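# Find funnel above pipe blockage and mark it with plug

## Task

A hidden pipe behind the cover runs downhill past every funnel, all of which feed it, and drains beneath the fixed grating of the tray section at the end without a funnel. The pipe is blocked for good at a single point. Work out which funnel enters the pipe immediately upstream (uphill) of that blockage, then set the red plug on the flat front area of the tray section directly under that funnel. Marbles may be released into funnels from just above. Nothing except a marble may leave the table, or the task fails, and even a lost marble is undesirable.

## Robot and tools

ROBOT. Two arms, left_arm and right_arm, each with a five-finger hand: right_arm has a right hand, left_arm its mirror image (a left hand). Base positions in the scene frame: left_arm (+0.018, +0.479, -0.001) m, right_arm (+0.004, -0.409, -0.001) m, both turned only slightly about z. A post stands on the floor behind the arms. Loose objects may occasionally get a small push from outside.

FRAME. Scene frame: origin at table-top height midway between the arms, +x out over the table, +y toward left_arm, +z up. Image sides do not match arm names. Reported poses, velocities and targets are in this frame, and offsets use its axes; each arm rotates about its own Hand target position. Printed positions can be off by a few cm, more at long reach.

HAND POINT. A point fixed to the palm, 0.15 m from the wrist flange along the fingers and 0.05 m in front of the palm. Its +z runs along straight fingers, +y out of the palm, +x across the palm away from the thumb on the right hand (toward the thumb on the left hand). Straight fingertips reach 0.06-0.07 m past it along +z and sit 0.06 m behind it along -y. A wrist bracket on the little-finger side can strike things. With fingers level, the wrist may hang up to 0.11 m (palm down) or 0.23 m (palm up) below the point and reach the table first.

ROW LAYOUT (28 numbers, each in [-1, 1], always both arms): left_arm dx, dy, dz, rx, ry, rz; left hand little, ring, middle, index, thumb_bend, thumb_turn, force_limit, speed; then the same 14 for right_arm. Pose numbers are an offset from that arm's Hand target at the start of the call, along scene axes: 1.0 = 0.6 m or 180 degrees; rx, ry, rz form one rotation vector. All zeros for the six pose numbers means no new arm request. Fingers: +1 open/straight, -1 curled; thumb_bend +1 straight, -1 fully bent; thumb_turn +1 beside the palm, -1 in front of it. force_limit maps -1..+1 to roughly 0..10 N at the fingertip (0..15 N for the two thumb motors); speed rises linearly from near zero at -1 to full at +0.48 and stays full above. For a gentle grip close at speed -0.94 or below. With the thumb turned in front, objects about 0.035-0.065 m thick can be wrapped; handles down to about 0.025 m; thumb tip against index pad can pinch light things up to about 0.08 m. To leave a hand unchanged, resend the last eight hand numbers you actually sent (or, if none yet, its hand_measured six plus hand_force_limit and hand_speed). A motor only starts when its target changes by at least 0.002; to squeeze harder raise force_limit and send a more closed target; to loosen send a more open one.

TOOLS.
execute_actions(actions, cameras): actions is a list of actions; each action is up to 15 rows at 1/30 s per row, the last row held to step 15. Every row's offsets count from the pose at the action's start, not from the previous row. An empty list returns images and shows which fields other results may omit.
move(target, speed, blend, stop_force, zero, blocking, cameras): target is one 28-number row or up to 15 rows, every row an offset from the same starting Hand targets. speed in m/s (0.002-3.6, default 0.25; turns at twice that in rad/s), one value or one per target. blend in m rounds corners of a list (0 = stop at each). stop_force in N (3-120, one value for both arms) ends an arm's path when its wrist sensor feels that much push against the motion; the arm then backs to just before the strong push. Use it slowly (about 0.005-0.02 m/s) when approaching contact; it misses pushes lighter than the setting, is unreliable while the hand rotates, needs identical hand numbers in every row, and cannot combine with blocking=false. zero (default true) re-zeroes the sensor before the move. Paths do not avoid obstacles; a wrist passing near its base axis is refused or swings the elbow. Moves give up after 10 s.
wait(seconds): lets time pass without new commands. stop(): brakes a running move. zoom_image(camera, region [x0,y0,x1,y1], at most 504x504 px) enlarges part of the newest image of cam_head_left, cam_head_right, cam_high, cam_left_wrist or cam_right_wrist (each 672x504). show_instructions(): shows the reference pages. zero_wrist_force(arm): zeroes that arm's sensor. finished_scene(): ends the scene permanently; the goal must then hold with the robot idle.

RESULTS. end_effector_position (m), quat_wxyz and velocities in the scene frame; Hand target is the last commanded pose after clipping (orientation is limited to 32 degrees from measured each step); hand often settles short, so send the missing distance. Hand lists hand_measured, hand_stopped_by (moving, target, force, stalled, fault), hand_load_n (positive when pushed open; a lost grip shows as load falling near 0). Wrist force/torque are in the end effector's axes. A move adds a 'move:' line: done, off_target, moving, held or fault, plus limits such as paced or held.

AVOID. Contact torque at a joint limit (139 N m big joints, 26 N m wrists) or about 150 N outside force stops the arm for 10 s; so does a joint lagging too far behind its plan. Never drive a target past a firm contact, ram fixed parts, let the arms press each other (the clearance check is not complete), drop or release moving parts, or let anything except a marble fall off the table. Long strain or stretched holds overheat motors (MOTOR HOT at 70 °C, brake stop at 85 °C).

Each tool is called as name(argument=value, ...), one argument or row to a line, values as JSON.

Reference images:

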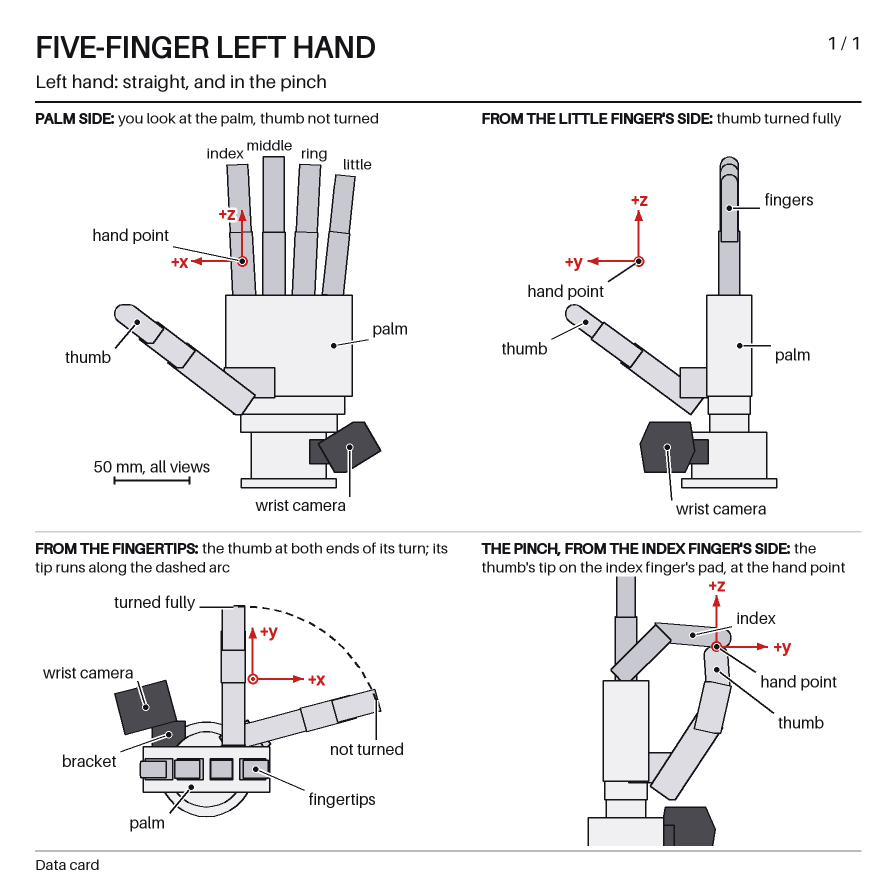

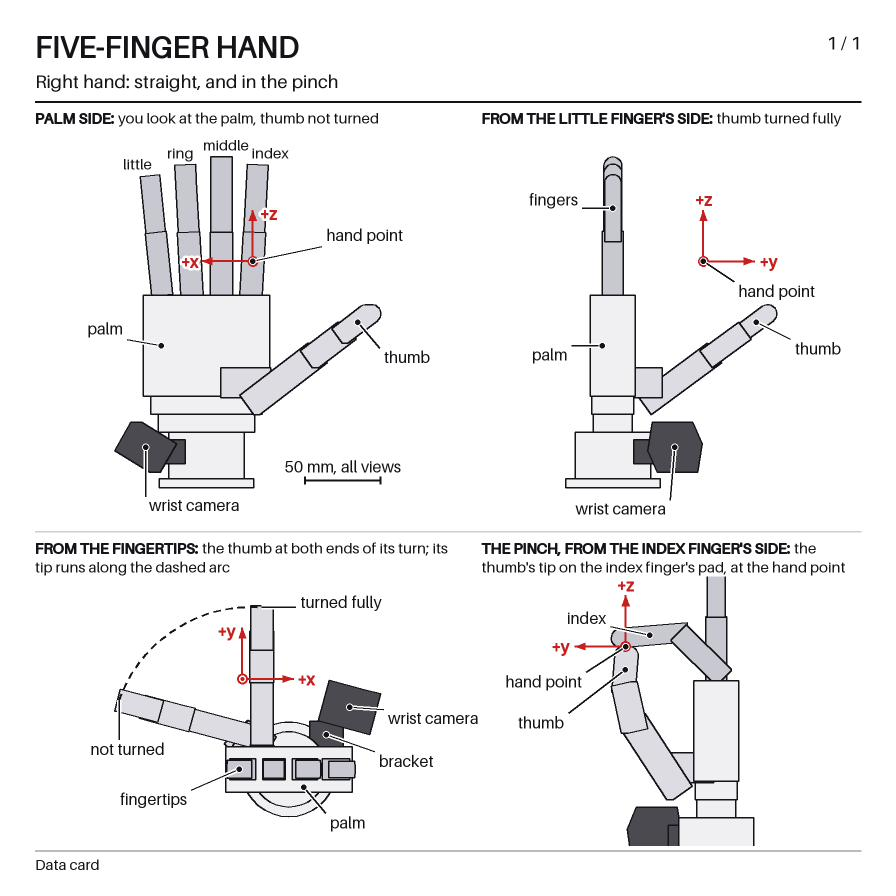

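## Session

execute_actions(
  actions=[],
)

Scene clock: 0.00 s.
left_arm: end_effector_position=(+0.5322, -0.0040, +0.3423) hand_measured=(+1.000, +1.000, +1.000, +1.000, +1.000, +1.000) hand_load_n=(+0.0, +0.0, +0.0, +0.0, +0.0, +0.0) hand_stopped_by=(target, target, target, target, target, target) hand_force_limit=0.00 hand_speed=-0.80 end_effector_quat_wxyz=(+0.499, +0.659, +0.021, -0.562) | right_arm: end_effector_position=(+0.3755, -0.6098, +0.2029) hand_measured=(+1.000, +1.000, +1.000, +1.000, +1.000, +1.000) hand_load_n=(+0.0, +0.0, +0.0, +0.0, +0.0, +0.0) hand_stopped_by=(target, target, target, target, target, target) hand_force_limit=0.00 hand_speed=-0.80 end_effector_quat_wxyz=(-0.124, +0.001, +0.686, +0.717)
Joint positions: left_arm=[2.905 -2.497 -1.238 0.37 -0.627 2.448] | right_arm=[-1.113 -0.525 1.573 2.155 1.28 -2.986]
Joint velocities: within noise
Joint torques (N m): no reading
Wrist force (N): no reading
Wrist torque (N m): no reading
Wrist force, peak (N): no reading
Hand target: left_arm +0.5322, -0.0040, +0.3423; +0.499, +0.659, +0.021, -0.562 | right_arm +0.3755, -0.6098, +0.2029; -0.124, +0.001, +0.686, +0.717

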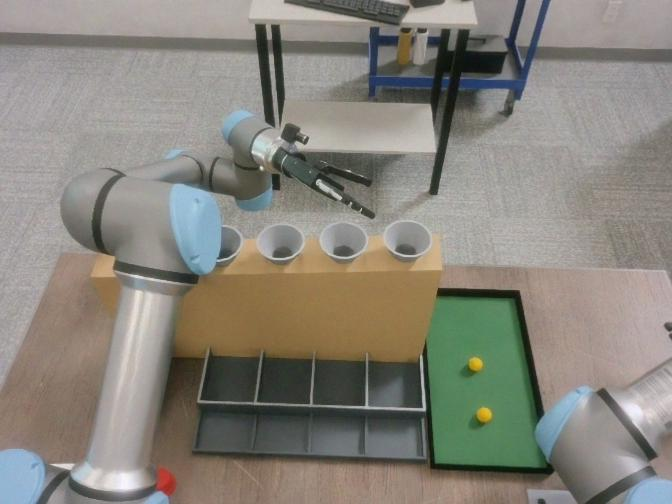

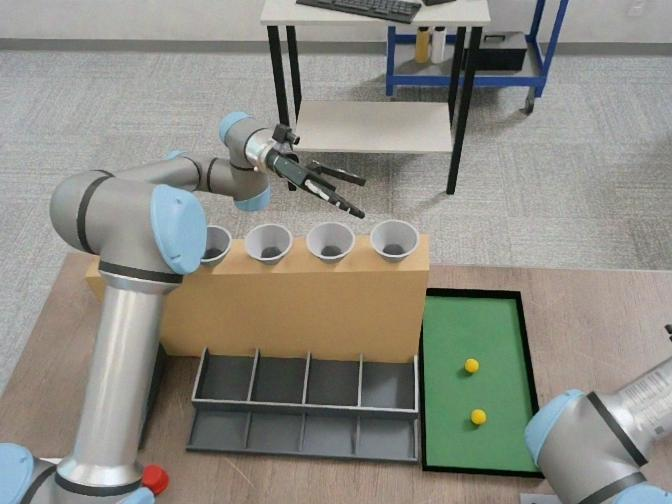

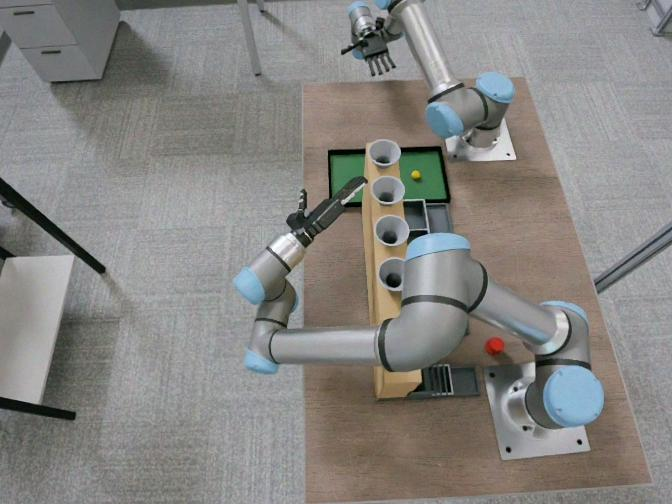

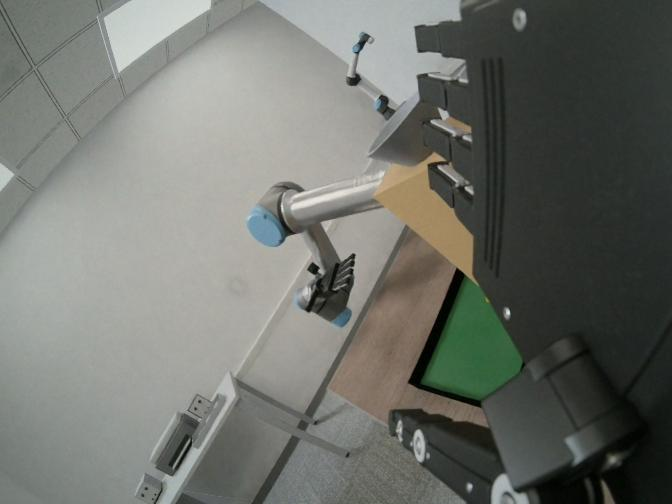

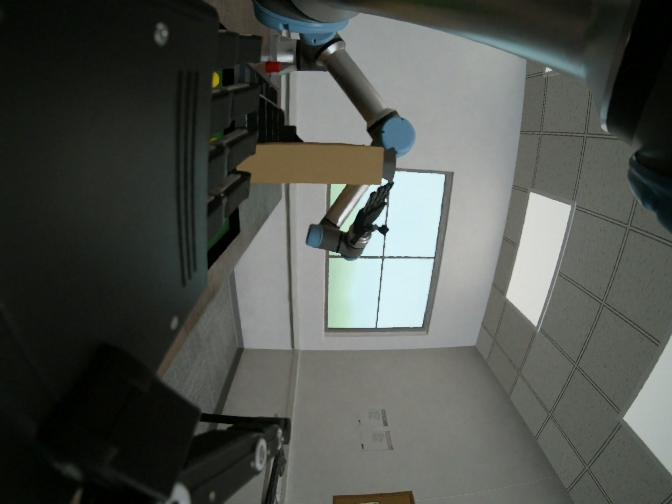

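zoom_image(
  camera="cam_high",
  region=[300, 120, 620, 440],
)

zoom_image(
  camera="cam_head_left",
  region=[90, 200, 560, 504],
)

zoom_image(
  camera="cam_head_right",
  region=[60, 200, 560, 504],
)

Scaled by 1.575 from the camera's image (finer frame: 960x720).

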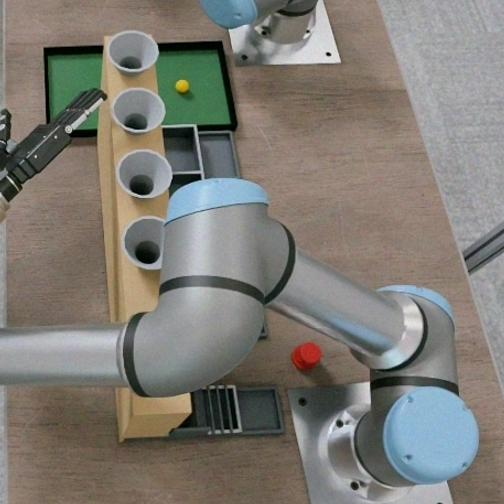

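Scaled by 1.072 from the camera's image (finer frame: 960x720).

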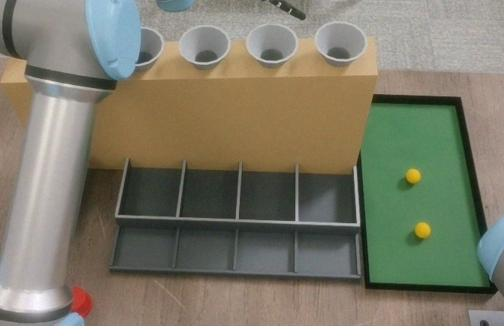

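Scaled by 1.008 from the camera's image (finer frame: 960x720).

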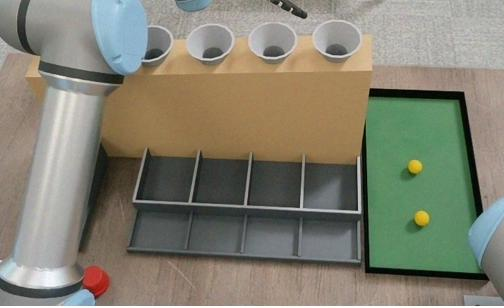

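move(
  target=[0,0,0.33,0,0,0,1,1,1,1,1,1,0,-0.8,0,0,0,0,0,0,1,1,1,1,1,1,0,-0.8],
  cameras=["all"],
)

Scene clock: 2.53 s.
left_arm: end_effector_position=(+0.5323, -0.0040, +0.5402) hand_measured=(+1.000, +1.000, +1.000, +1.000, +1.000, +1.000) hand_load_n=(+0.0, +0.0, +0.0, +0.0, +0.0, +0.0) hand_stopped_by=(target, target, target, target, target, target) hand_force_limit=0.00 hand_speed=-0.80 end_effector_quat_wxyz=(+0.499, +0.659, +0.021, -0.562) | right_arm: end_effector_position=(+0.3755, -0.6098, +0.2029) hand_measured=(+1.000, +1.000, +1.000, +1.000, +1.000, +1.000) hand_load_n=(+0.0, +0.0, +0.0, +0.0, +0.0, +0.0) hand_stopped_by=(target, target, target, target, target, target) hand_force_limit=0.00 hand_speed=-0.80 end_effector_quat_wxyz=(-0.124, +0.001, +0.686, +0.717)
Joint positions: left_arm=[2.905 -2.296 -1.062 -0.007 -0.627 2.448] | right_arm=[-1.113 -0.525 1.573 2.155 1.28 -2.986]
Joint torques (N m): left_arm=[-9.53 50.25 25.75 -2.22 -1.85 0.11] | right_arm=[-0.11 -47.49 -10.2 1.61 -0.02 -0.13]
Wrist force (N): left_arm=[0.1 -0.3 0.1] | right_arm=[0.0 -0.1 0.0]
Wrist torque (N m): left_arm=[-0.05 0.00 0.00] | right_arm=[-0.01 -0.01 0.01]
Wrist force, peak (N): left_arm=[1.7 -1.7 -0.1] | right_arm=[-0.3 -0.4 0.0]
Hand target: left_arm +0.5322, -0.0040, +0.5403; +0.499, +0.659, +0.021, -0.562 | right_arm +0.3755, -0.6098, +0.2029; -0.124, +0.001, +0.686, +0.717
Off the commanded pose: left_arm 0.000 m, 0 deg | right_arm 0.000 m, 0 deg.
move: done

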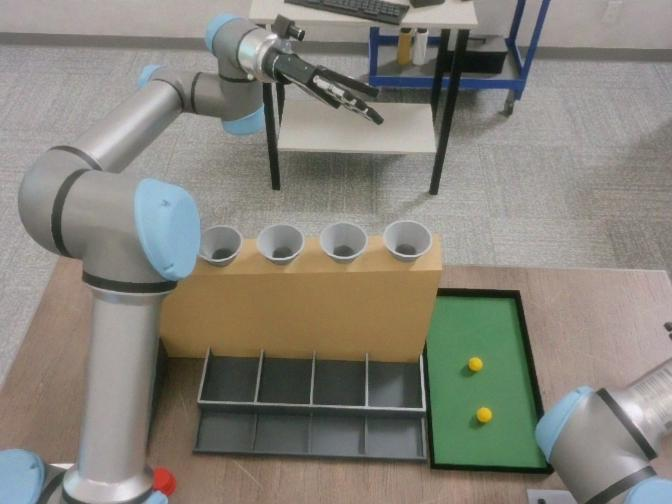

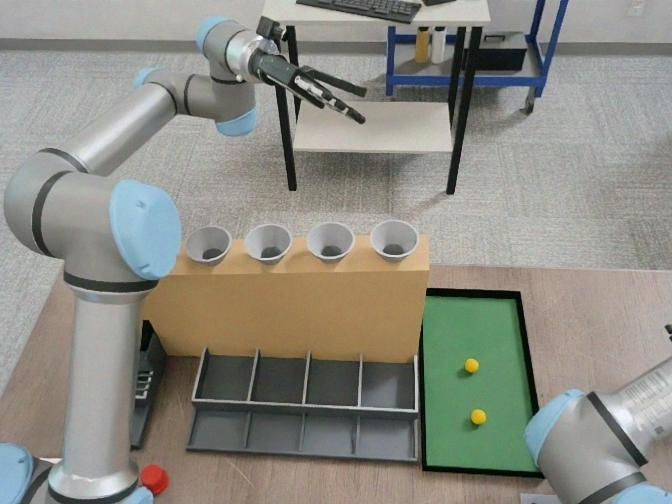

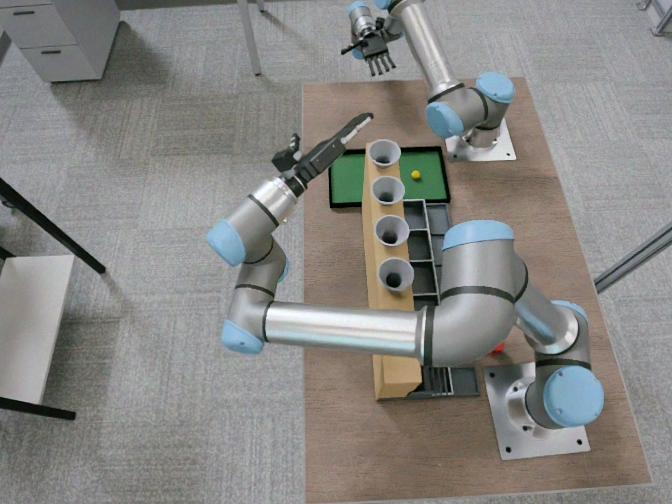

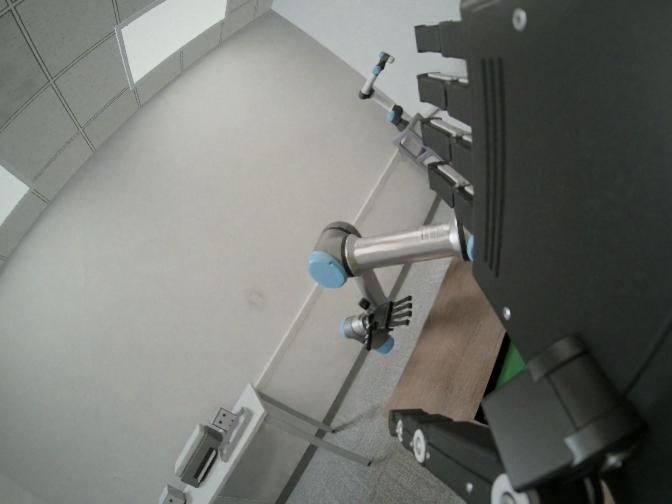

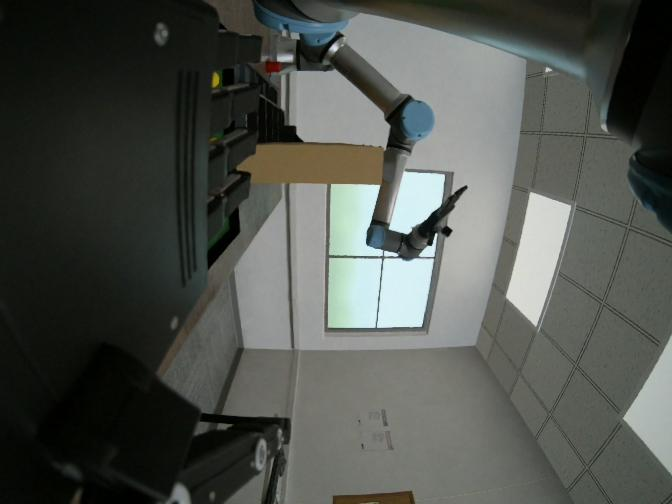

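move(
  target=[0.307,0.637,0,0,0,0.194,1,1,1,1,1,1,0,-0.8,0,0,0,0,0,0,1,1,1,1,1,1,0,-0.8],
  speed=0.5,
)

move(
  target=[-0.163,0.787,0,0,0,0.222,1,1,1,1,1,1,0,-0.8,0,0,0,0,0,0,1,1,1,1,1,1,0,-0.8],
  speed=0.5,
  cameras=["all"],
)

Scene clock: 4.70 s.
left_arm: end_effector_position=(+0.7163, +0.3781, +0.5403) hand_measured=(+1.000, +1.000, +1.000, +1.000, +1.000, +1.000) hand_load_n=(+0.5, +0.0, +0.5, +0.0, +0.0, +0.0) hand_stopped_by=(target, target, target, target, target, target) hand_force_limit=0.00 hand_speed=-0.80 end_effector_quat_wxyz=(+0.645, +0.623, +0.217, -0.386) | right_arm: end_effector_position=(+0.3755, -0.6098, +0.2029) hand_measured=(+1.000, +1.000, +1.000, +1.000, +1.000, +1.000) hand_load_n=(+0.0, +0.0, +0.0, +0.0, +0.0, +0.0) hand_stopped_by=(target, target, target, target, target, target) hand_force_limit=0.00 hand_speed=-0.80 end_effector_quat_wxyz=(-0.124, +0.001, +0.686, +0.717)
Joint positions: left_arm=[3.515 -2.297 -1.059 -0.008 -0.628 2.447] | right_arm=[-1.113 -0.525 1.573 2.155 1.28 -2.986]
Joint torques (N m): left_arm=[11.13 39.4 24.44 -0.07 -1.77 -1.82] | right_arm=[0.97 -46.71 -10.76 1.65 0.05 -0.07]
Wrist force (N): left_arm=[-0.2 -0.4 0.3] | right_arm=[0.0 0.0 0.1]
Wrist torque (N m): left_arm=[-0.08 0.05 -0.02] | right_arm=[-0.01 0.00 0.00]
Wrist force, peak (N): left_arm=[1.1 0.5 2.5] | right_arm=[-0.2 -0.3 0.0]
Hand target: left_arm +0.7164, +0.3782, +0.5403; +0.645, +0.623, +0.217, -0.386 | right_arm +0.3755, -0.6098, +0.2029; -0.124, +0.001, +0.686, +0.717
Off the commanded pose: left_arm 0.000 m, 0 deg | right_arm 0.000 m, 0 deg.
move: done

Scene clock: 6.27 s.
left_arm: end_effector_position=(+0.6186, +0.8503, +0.5402) hand_measured=(+1.000, +1.000, +1.000, +1.000, +1.000, +1.000) hand_load_n=(+0.0, +0.0, +0.0, +0.0, +0.0, +0.0) hand_stopped_by=(target, target, target, target, target, target) hand_force_limit=0.00 hand_speed=-0.80 end_effector_quat_wxyz=(+0.738, +0.511, +0.417, -0.143) | right_arm: end_effector_position=(+0.3755, -0.6098, +0.2029) hand_measured=(+1.000, +1.000, +1.000, +1.000, +1.000, +1.000) hand_load_n=(+0.0, +0.0, +0.0, +0.0, +0.0, +0.0) hand_stopped_by=(target, target, target, target, target, target) hand_force_limit=0.00 hand_speed=-0.80 end_effector_quat_wxyz=(-0.124, +0.001, +0.686, +0.717)
Joint positions: left_arm=[4.212 -2.299 -1.057 -0.009 -0.628 2.448] | right_arm=[-1.113 -0.525 1.573 2.155 1.28 -2.986]
Joint torques (N m): left_arm=[12.48 38.14 29.43 -0.97 -1.02 -2.04] | right_arm=[1.15 -47.36 -11.07 1.46 -0.01 -0.18]
Wrist force (N): left_arm=[0.1 -0.4 0.3] | right_arm=[-0.1 -0.1 0.2]
Wrist torque (N m): left_arm=[-0.08 0.01 0.02] | right_arm=[-0.03 0.02 -0.01]
Wrist force, peak (N): left_arm=[0.8 0.4 2.7] | right_arm=[-0.2 -0.3 0.1]
Hand target: left_arm +0.6186, +0.8504, +0.5403; +0.738, +0.511, +0.417, -0.143 | right_arm +0.3755, -0.6098, +0.2029; -0.124, +0.001, +0.686, +0.717
Off the commanded pose: left_arm 0.000 m, 0 deg | right_arm 0.000 m, 0 deg.
move: done

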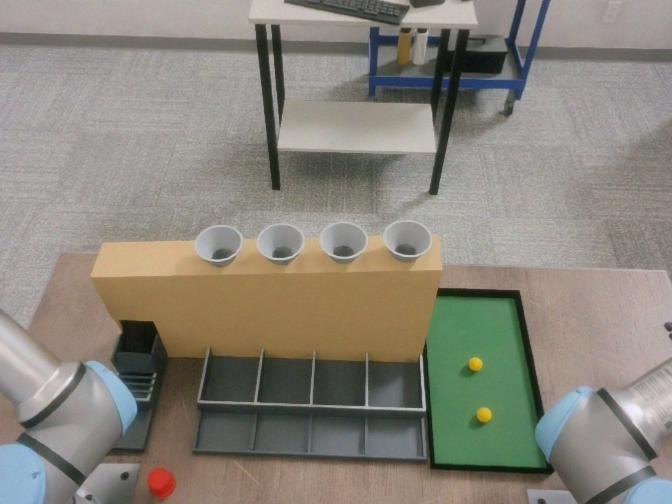

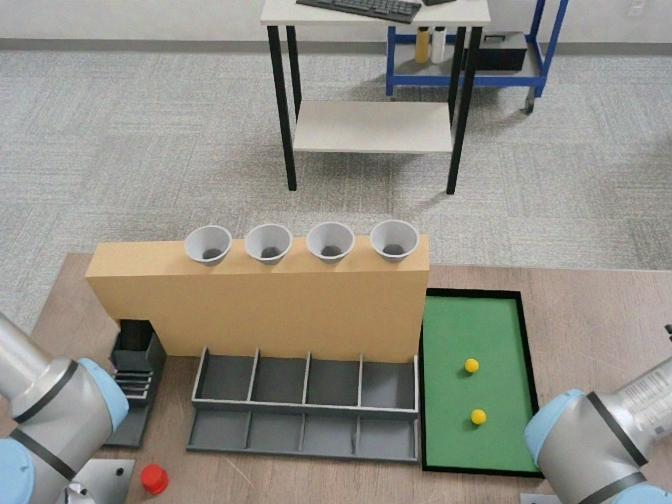

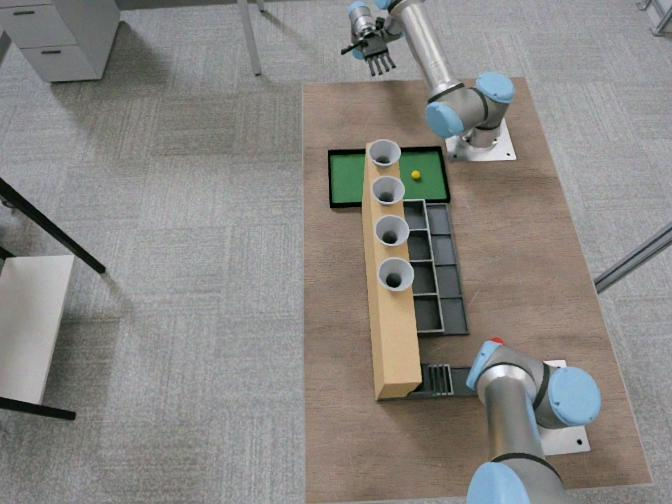

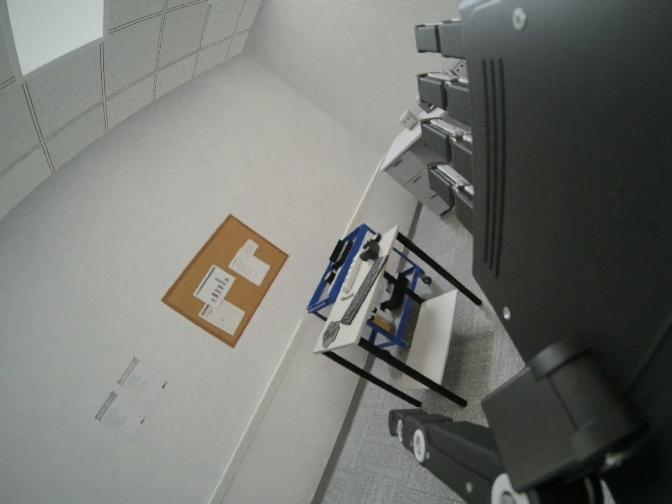

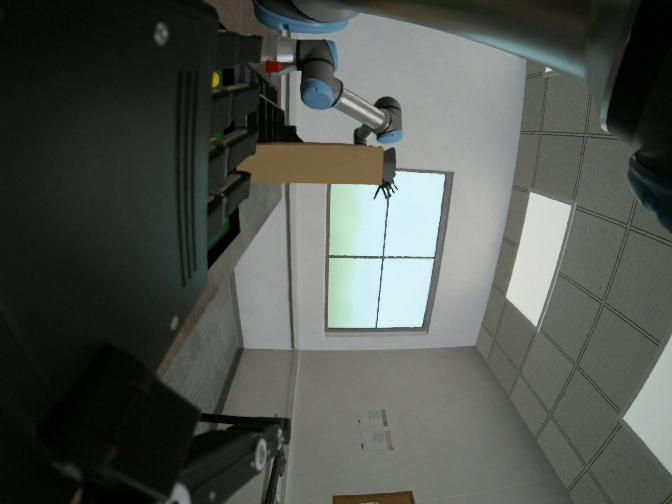

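zoom_image(
  camera="cam_head_left",
  region=[90, 210, 330, 504],
)

zoom_image(
  camera="cam_head_left",
  region=[300, 210, 560, 490],
)

zoom_image(
  camera="cam_high",
  region=[320, 110, 600, 420],
)

Scaled by 1.714 from the camera's image (finer frame: 960x720).

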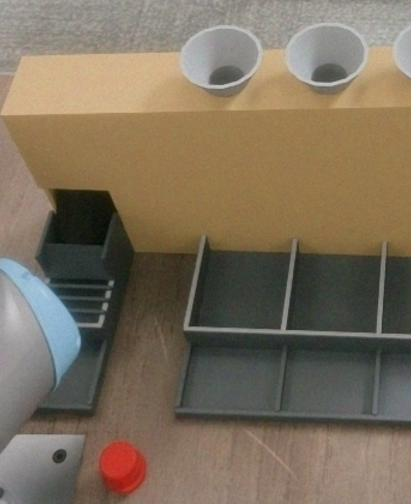

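Scaled by 1.800 from the camera's image (finer frame: 960x720).

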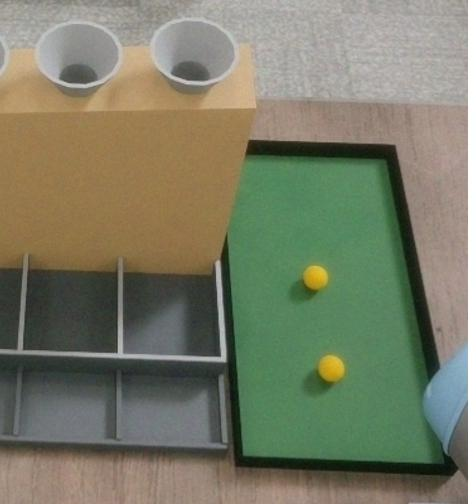

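Scaled by 1.626 from the camera's image (finer frame: 960x720).

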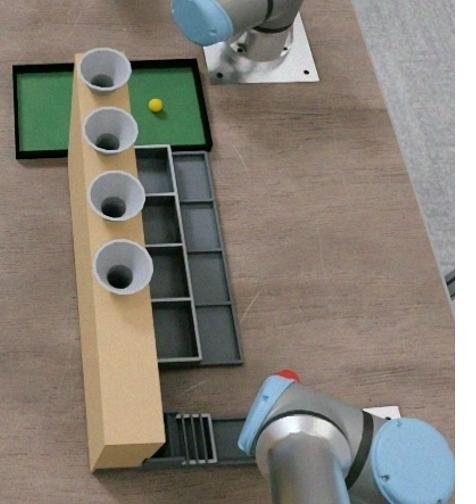

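move(
  target=[0,0,0,0,0,0,1,1,1,1,1,1,0,-0.8,-0.126,0.516,0.245,-0.809,-0.094,0.049,1,1,1,1,1,1,0,-0.8],
  speed=0.5,
  cameras=["all"],
)

Scene clock: 13.30 s.
left_arm: end_effector_position=(+0.6186, +0.8504, +0.5403) hand_measured=(+1.000, +1.000, +1.000, +1.000, +1.000, +1.000) hand_load_n=(+0.0, +0.0, +0.5, +0.5, +0.0, +0.0) hand_stopped_by=(target, target, target, target, target, target) hand_force_limit=0.00 hand_speed=-0.80 end_effector_quat_wxyz=(+0.738, +0.511, +0.417, -0.143) | right_arm: end_effector_position=(+0.3062, -0.3183, +0.3425) hand_measured=(+1.000, +1.000, +1.000, +1.000, +1.000, +1.000) hand_load_n=(+0.0, +0.0, +0.0, +0.0, -0.5, +0.0) hand_stopped_by=(target, target, target, target, target, target) hand_force_limit=0.00 hand_speed=-0.80 end_effector_quat_wxyz=(-0.001, -0.007, +0.924, -0.381)
Joint positions: left_arm=[4.213 -2.299 -1.056 -0.009 -0.628 2.448] | right_arm=[0.298 -1.495 1.624 1.725 2.31 -1.175]
Joint torques (N m): left_arm=[10.69 36.58 33.73 -2.27 0.89 -1.7] | right_arm=[-8.54 -21.82 -11.57 1.13 2.14 -1.87]
Wrist force (N): left_arm=[-0.1 -0.4 0.3] | right_arm=[-0.2 -3.6 -0.2]
Wrist torque (N m): left_arm=[-0.07 0.03 0.01] | right_arm=[-0.26 -0.21 0.22]
Wrist force, peak (N): left_arm=[-0.1 -0.7 0.7] | right_arm=[-0.4 -4.3 0.7]
Hand target: left_arm +0.6186, +0.8504, +0.5403; +0.738, +0.511, +0.417, -0.143 | right_arm +0.3062, -0.3183, +0.3424; -0.001, -0.007, +0.925, -0.381 (not the last commanded pose)
Off the commanded pose: left_arm 0.000 m, 0 deg | right_arm 0.021 m, 9 deg.
move: held (right_arm; a check stopped the path); limits=held
pose unreachable (right arm): on one or more control steps of this call, first in action 0 (counted from 0), this arm could not follow its commanded pose, so it was not sent that pose on those steps. It may still have moved: this result reports where it is.
cause: moving toward the commanded pose would bring two parts of the arm too close to each other (joints 4 (wrist 1) to 6 (wrist 3) lie between them).

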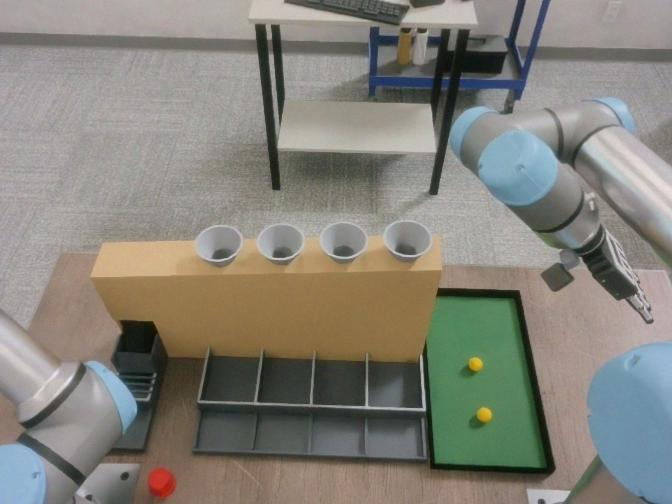

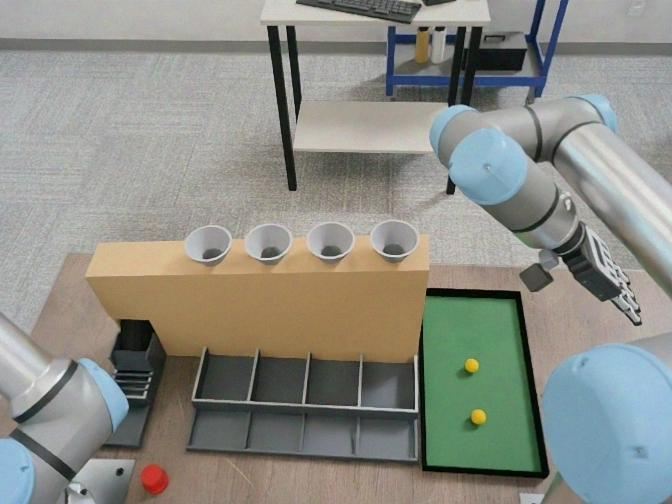

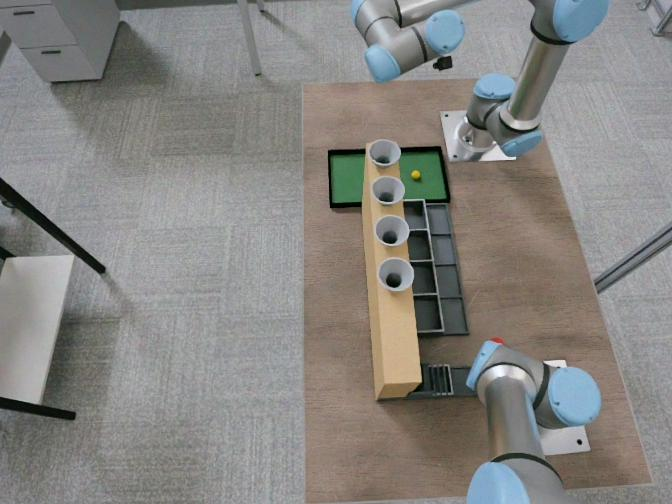

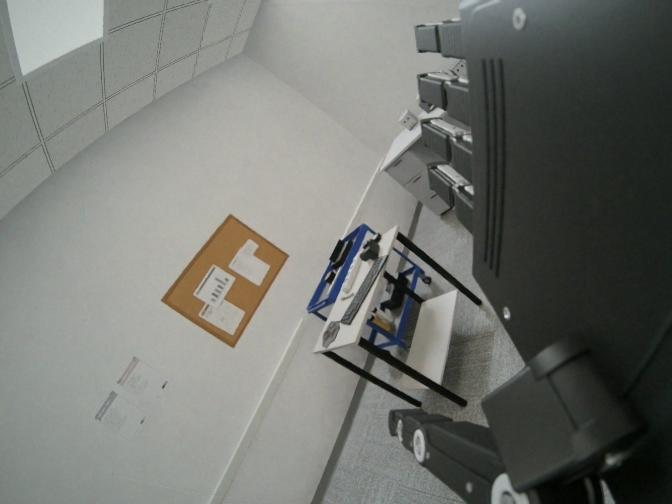

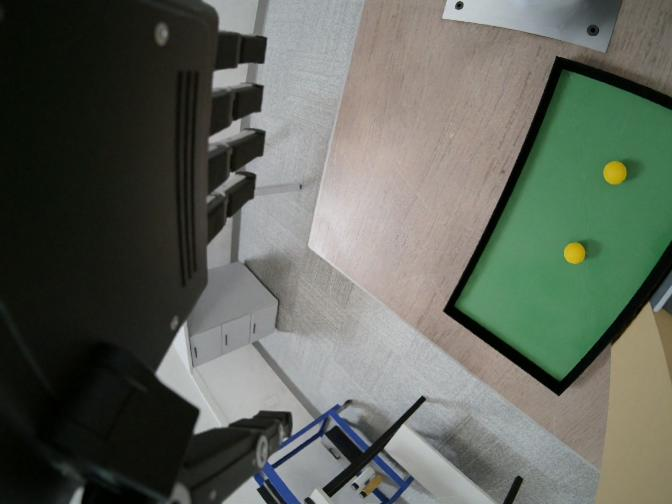

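move(
  target=[0,0,0,0,0,0,1,1,1,1,1,1,0,-0.8,0.04,-0.22,0.01,0.55,0,0,1,1,1,1,1,1,0,-0.8],
  speed=0.5,
)

move(
  target=[0,0,0,0,0,0,1,1,1,1,1,1,0,-0.8,0,0,0,0,0.76,-0.552,1,1,1,1,1,1,0,-0.8],
  speed=0.5,
  cameras=["cam_head_left","cam_high","cam_right_wrist"],
)

Scene clock: 18.13 s.
left_arm: end_effector_position=(+0.6186, +0.8504, +0.5403) hand_measured=(+1.000, +1.000, +1.000, +1.000, +1.000, +1.000) hand_load_n=(+0.0, +0.0, +0.0, +0.0, +0.0, +0.0) hand_stopped_by=(target, target, target, target, target, target) hand_force_limit=0.00 hand_speed=-0.80 end_effector_quat_wxyz=(+0.738, +0.511, +0.417, -0.143) | right_arm: end_effector_position=(+0.3302, -0.4503, +0.3484) hand_measured=(+1.000, +1.000, +1.000, +1.000, +1.000, +1.000) hand_load_n=(+0.0, +0.0, +0.0, +0.0, +0.0, +0.0) hand_stopped_by=(target, target, target, target, target, target) hand_force_limit=0.00 hand_speed=-0.80 end_effector_quat_wxyz=(+0.005, -0.006, +0.890, +0.455)
Joint positions: left_arm=[4.213 -2.299 -1.056 -0.009 -0.628 2.448] | right_arm=[-1.096 -1.305 1.849 1.913 1.186 -2.861]
Joint torques (N m): left_arm=[11.27 37.7 33.11 -2.15 0.67 -1.4] | right_arm=[9.2 -20.85 -22.1 2.74 2.5 -1.1]
Wrist force (N): left_arm=[0.2 -0.6 0.4] | right_arm=[-0.2 -1.0 -1.1]
Wrist torque (N m): left_arm=[-0.11 0.02 0.03] | right_arm=[-0.11 -0.15 -0.05]
Wrist force, peak (N): left_arm=[-0.4 -0.8 0.5] | right_arm=[-0.4 -3.8 -0.8]
Hand target: left_arm +0.6186, +0.8504, +0.5403; +0.738, +0.511, +0.417, -0.143 | right_arm +0.3302, -0.4503, +0.3484; +0.005, -0.006, +0.890, +0.456
Off the commanded pose: left_arm 0.000 m, 0 deg | right_arm 0.000 m, 0 deg.
move: done

Scene clock: 21.67 s.
left_arm: end_effector_position=(+0.6186, +0.8504, +0.5403) hand_measured=(+1.000, +1.000, +1.000, +1.000, +1.000, +1.000) hand_load_n=(+0.0, +0.0, +0.0, +0.0, +0.0, +0.0) hand_stopped_by=(target, target, target, target, target, target) hand_force_limit=0.00 hand_speed=-0.80 end_effector_quat_wxyz=(+0.738, +0.511, +0.417, -0.143) | right_arm: end_effector_position=(+0.3302, -0.4503, +0.3484) hand_measured=(+1.000, +1.000, +1.000, +1.000, +1.000, +1.000) hand_load_n=(+0.0, +0.0, +0.0, +0.0, +0.0, -0.5) hand_stopped_by=(target, target, target, target, target, target) hand_force_limit=0.00 hand_speed=-0.80 end_effector_quat_wxyz=(-0.450, +0.887, +0.092, +0.045) end_effector_velocity=(-0.001, +0.001, +0.000) end_effector_angular_velocity=(+0.000, +0.005, -0.002)
Joint positions: left_arm=[4.213 -2.299 -1.056 -0.009 -0.628 2.448] | right_arm=[-0.879 -1.409 1.678 2.112 1.03 0.252]
Joint velocities: left_arm=[within noise] | right_arm=[0.001 -0.001 0 0.001 0.001 0.006]
Joint torques (N m): left_arm=[9.65 37.25 32.37 -1.94 0.5 -1.55] | right_arm=[-11.28 -27.42 -10.1 4.61 2.18 1.86]
Wrist force (N): left_arm=[0.2 -0.3 0.1] | right_arm=[0.1 -3.1 0.4]
Wrist torque (N m): left_arm=[-0.05 0.00 0.02] | right_arm=[-0.18 -0.21 0.29]
Wrist force, peak (N): left_arm=[-0.4 -0.7 0.5] | right_arm=[0.1 -3.2 0.1]
Hand target: left_arm +0.6186, +0.8504, +0.5403; +0.738, +0.511, +0.417, -0.143 | right_arm +0.3302, -0.4503, +0.3484; -0.450, +0.887, +0.092, +0.045
Off the commanded pose: left_arm 0.000 m, 0 deg | right_arm 0.000 m, 0 deg.
move: done

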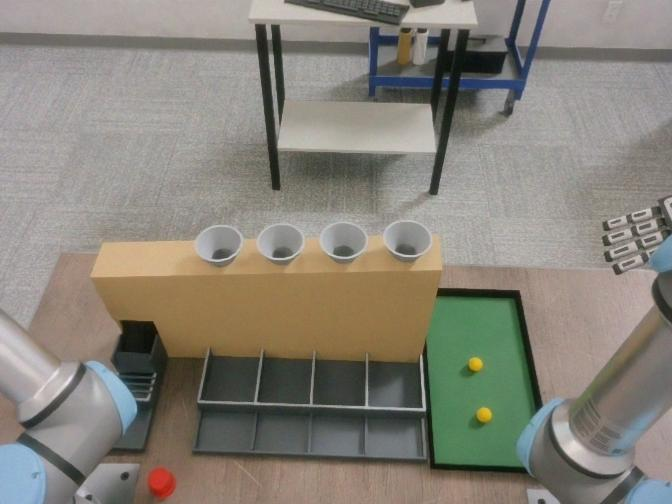

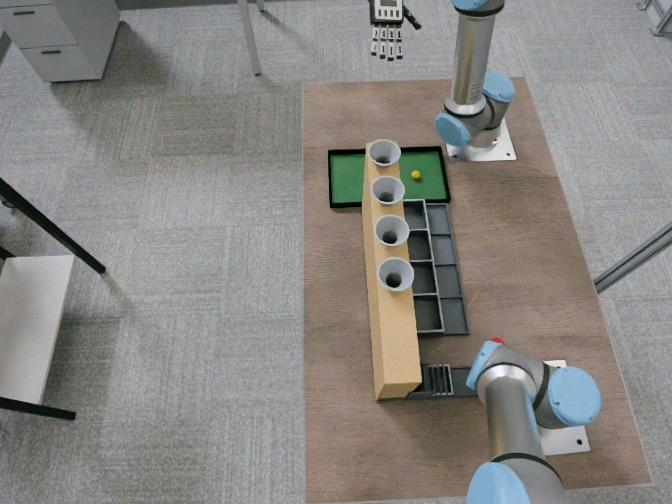

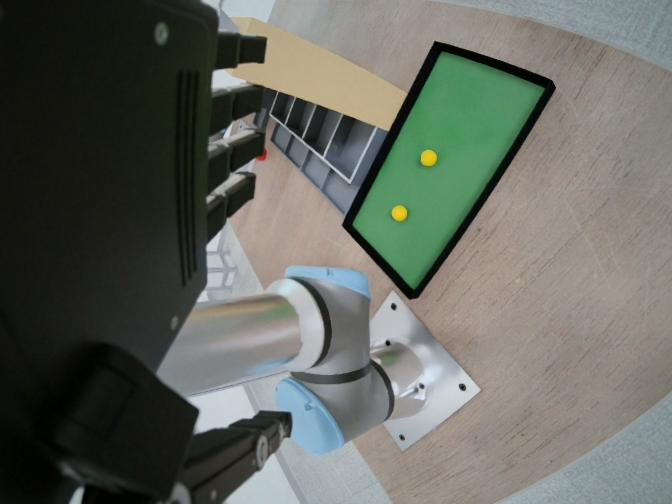

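move(
  target=[0,0,0,0,0,0,1,1,1,1,1,1,0,-0.8,-0.05,0.25,-0.16,0,0.0529,-0.0387,-1,-1,0.1,0.1,0.6,-1,0,0],
  speed=0.4,
  cameras=["all"],
)

Scene clock: 23.40 s.
left_arm: end_effector_position=(+0.6186, +0.8504, +0.5403) hand_measured=(+1.000, +1.000, +1.000, +1.000, +1.000, +1.000) hand_load_n=(+0.0, +0.0, +0.0, +0.0, +0.0, +0.0) hand_stopped_by=(target, target, target, target, target, target) hand_force_limit=0.00 hand_speed=-0.80 end_effector_quat_wxyz=(+0.738, +0.511, +0.417, -0.143) | right_arm: end_effector_position=(+0.3002, -0.3003, +0.2524) hand_measured=(-1.000, -1.000, +0.100, +0.100, +0.600, -1.000) hand_load_n=(+0.0, +0.0, +0.0, +0.0, +0.0, +0.0) hand_stopped_by=(target, target, target, target, target, target) hand_force_limit=0.00 hand_speed=0.00 end_effector_quat_wxyz=(-0.453, +0.892, +0.000, -0.001)
Joint positions: left_arm=[4.213 -2.299 -1.056 -0.009 -0.628 2.448] | right_arm=[-0.591 -1.467 1.99 1.698 0.836 0.725]
Joint torques (N m): left_arm=[10.08 37.31 32.92 -2.29 0.47 -1.41] | right_arm=[10.9 -26.9 -8 1.04 -3.74 1.11]
Wrist force (N): left_arm=[-0.2 -0.6 0.3] | right_arm=[-0.7 -3.3 0.4]
Wrist torque (N m): left_arm=[-0.12 0.05 0.01] | right_arm=[-0.18 -0.15 0.23]
Wrist force, peak (N): left_arm=[0.0 -0.8 0.5] | right_arm=[-1.0 -3.6 2.5]
Hand target: left_arm +0.6186, +0.8504, +0.5403; +0.738, +0.511, +0.417, -0.143 | right_arm +0.3002, -0.3003, +0.2524; -0.453, +0.892, +0.000, -0.001
Off the commanded pose: left_arm 0.000 m, 0 deg | right_arm 0.000 m, 0 deg.
move: done

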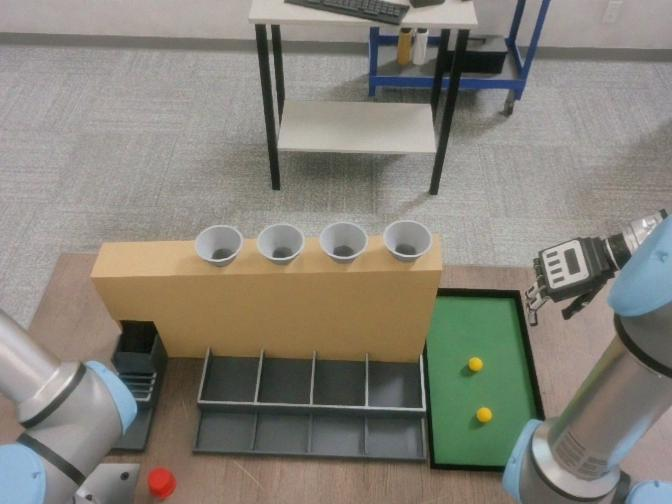

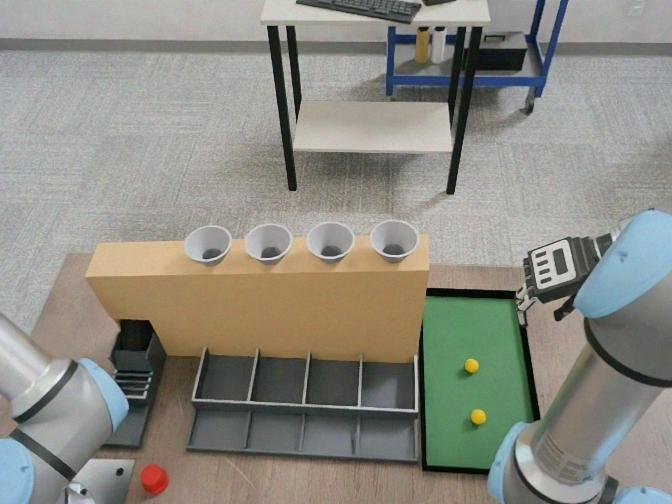

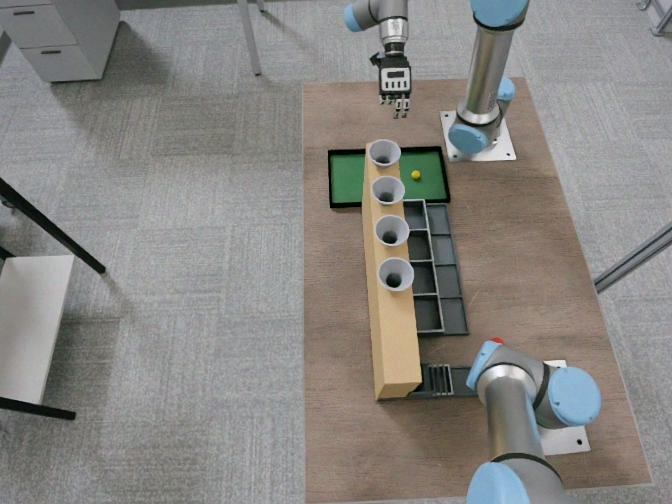

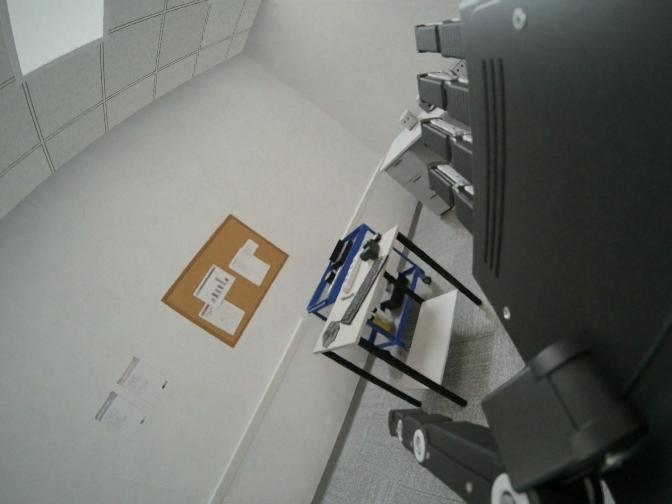

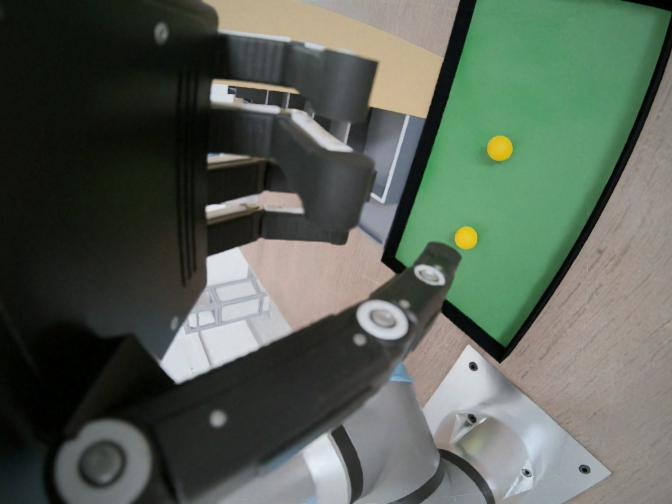

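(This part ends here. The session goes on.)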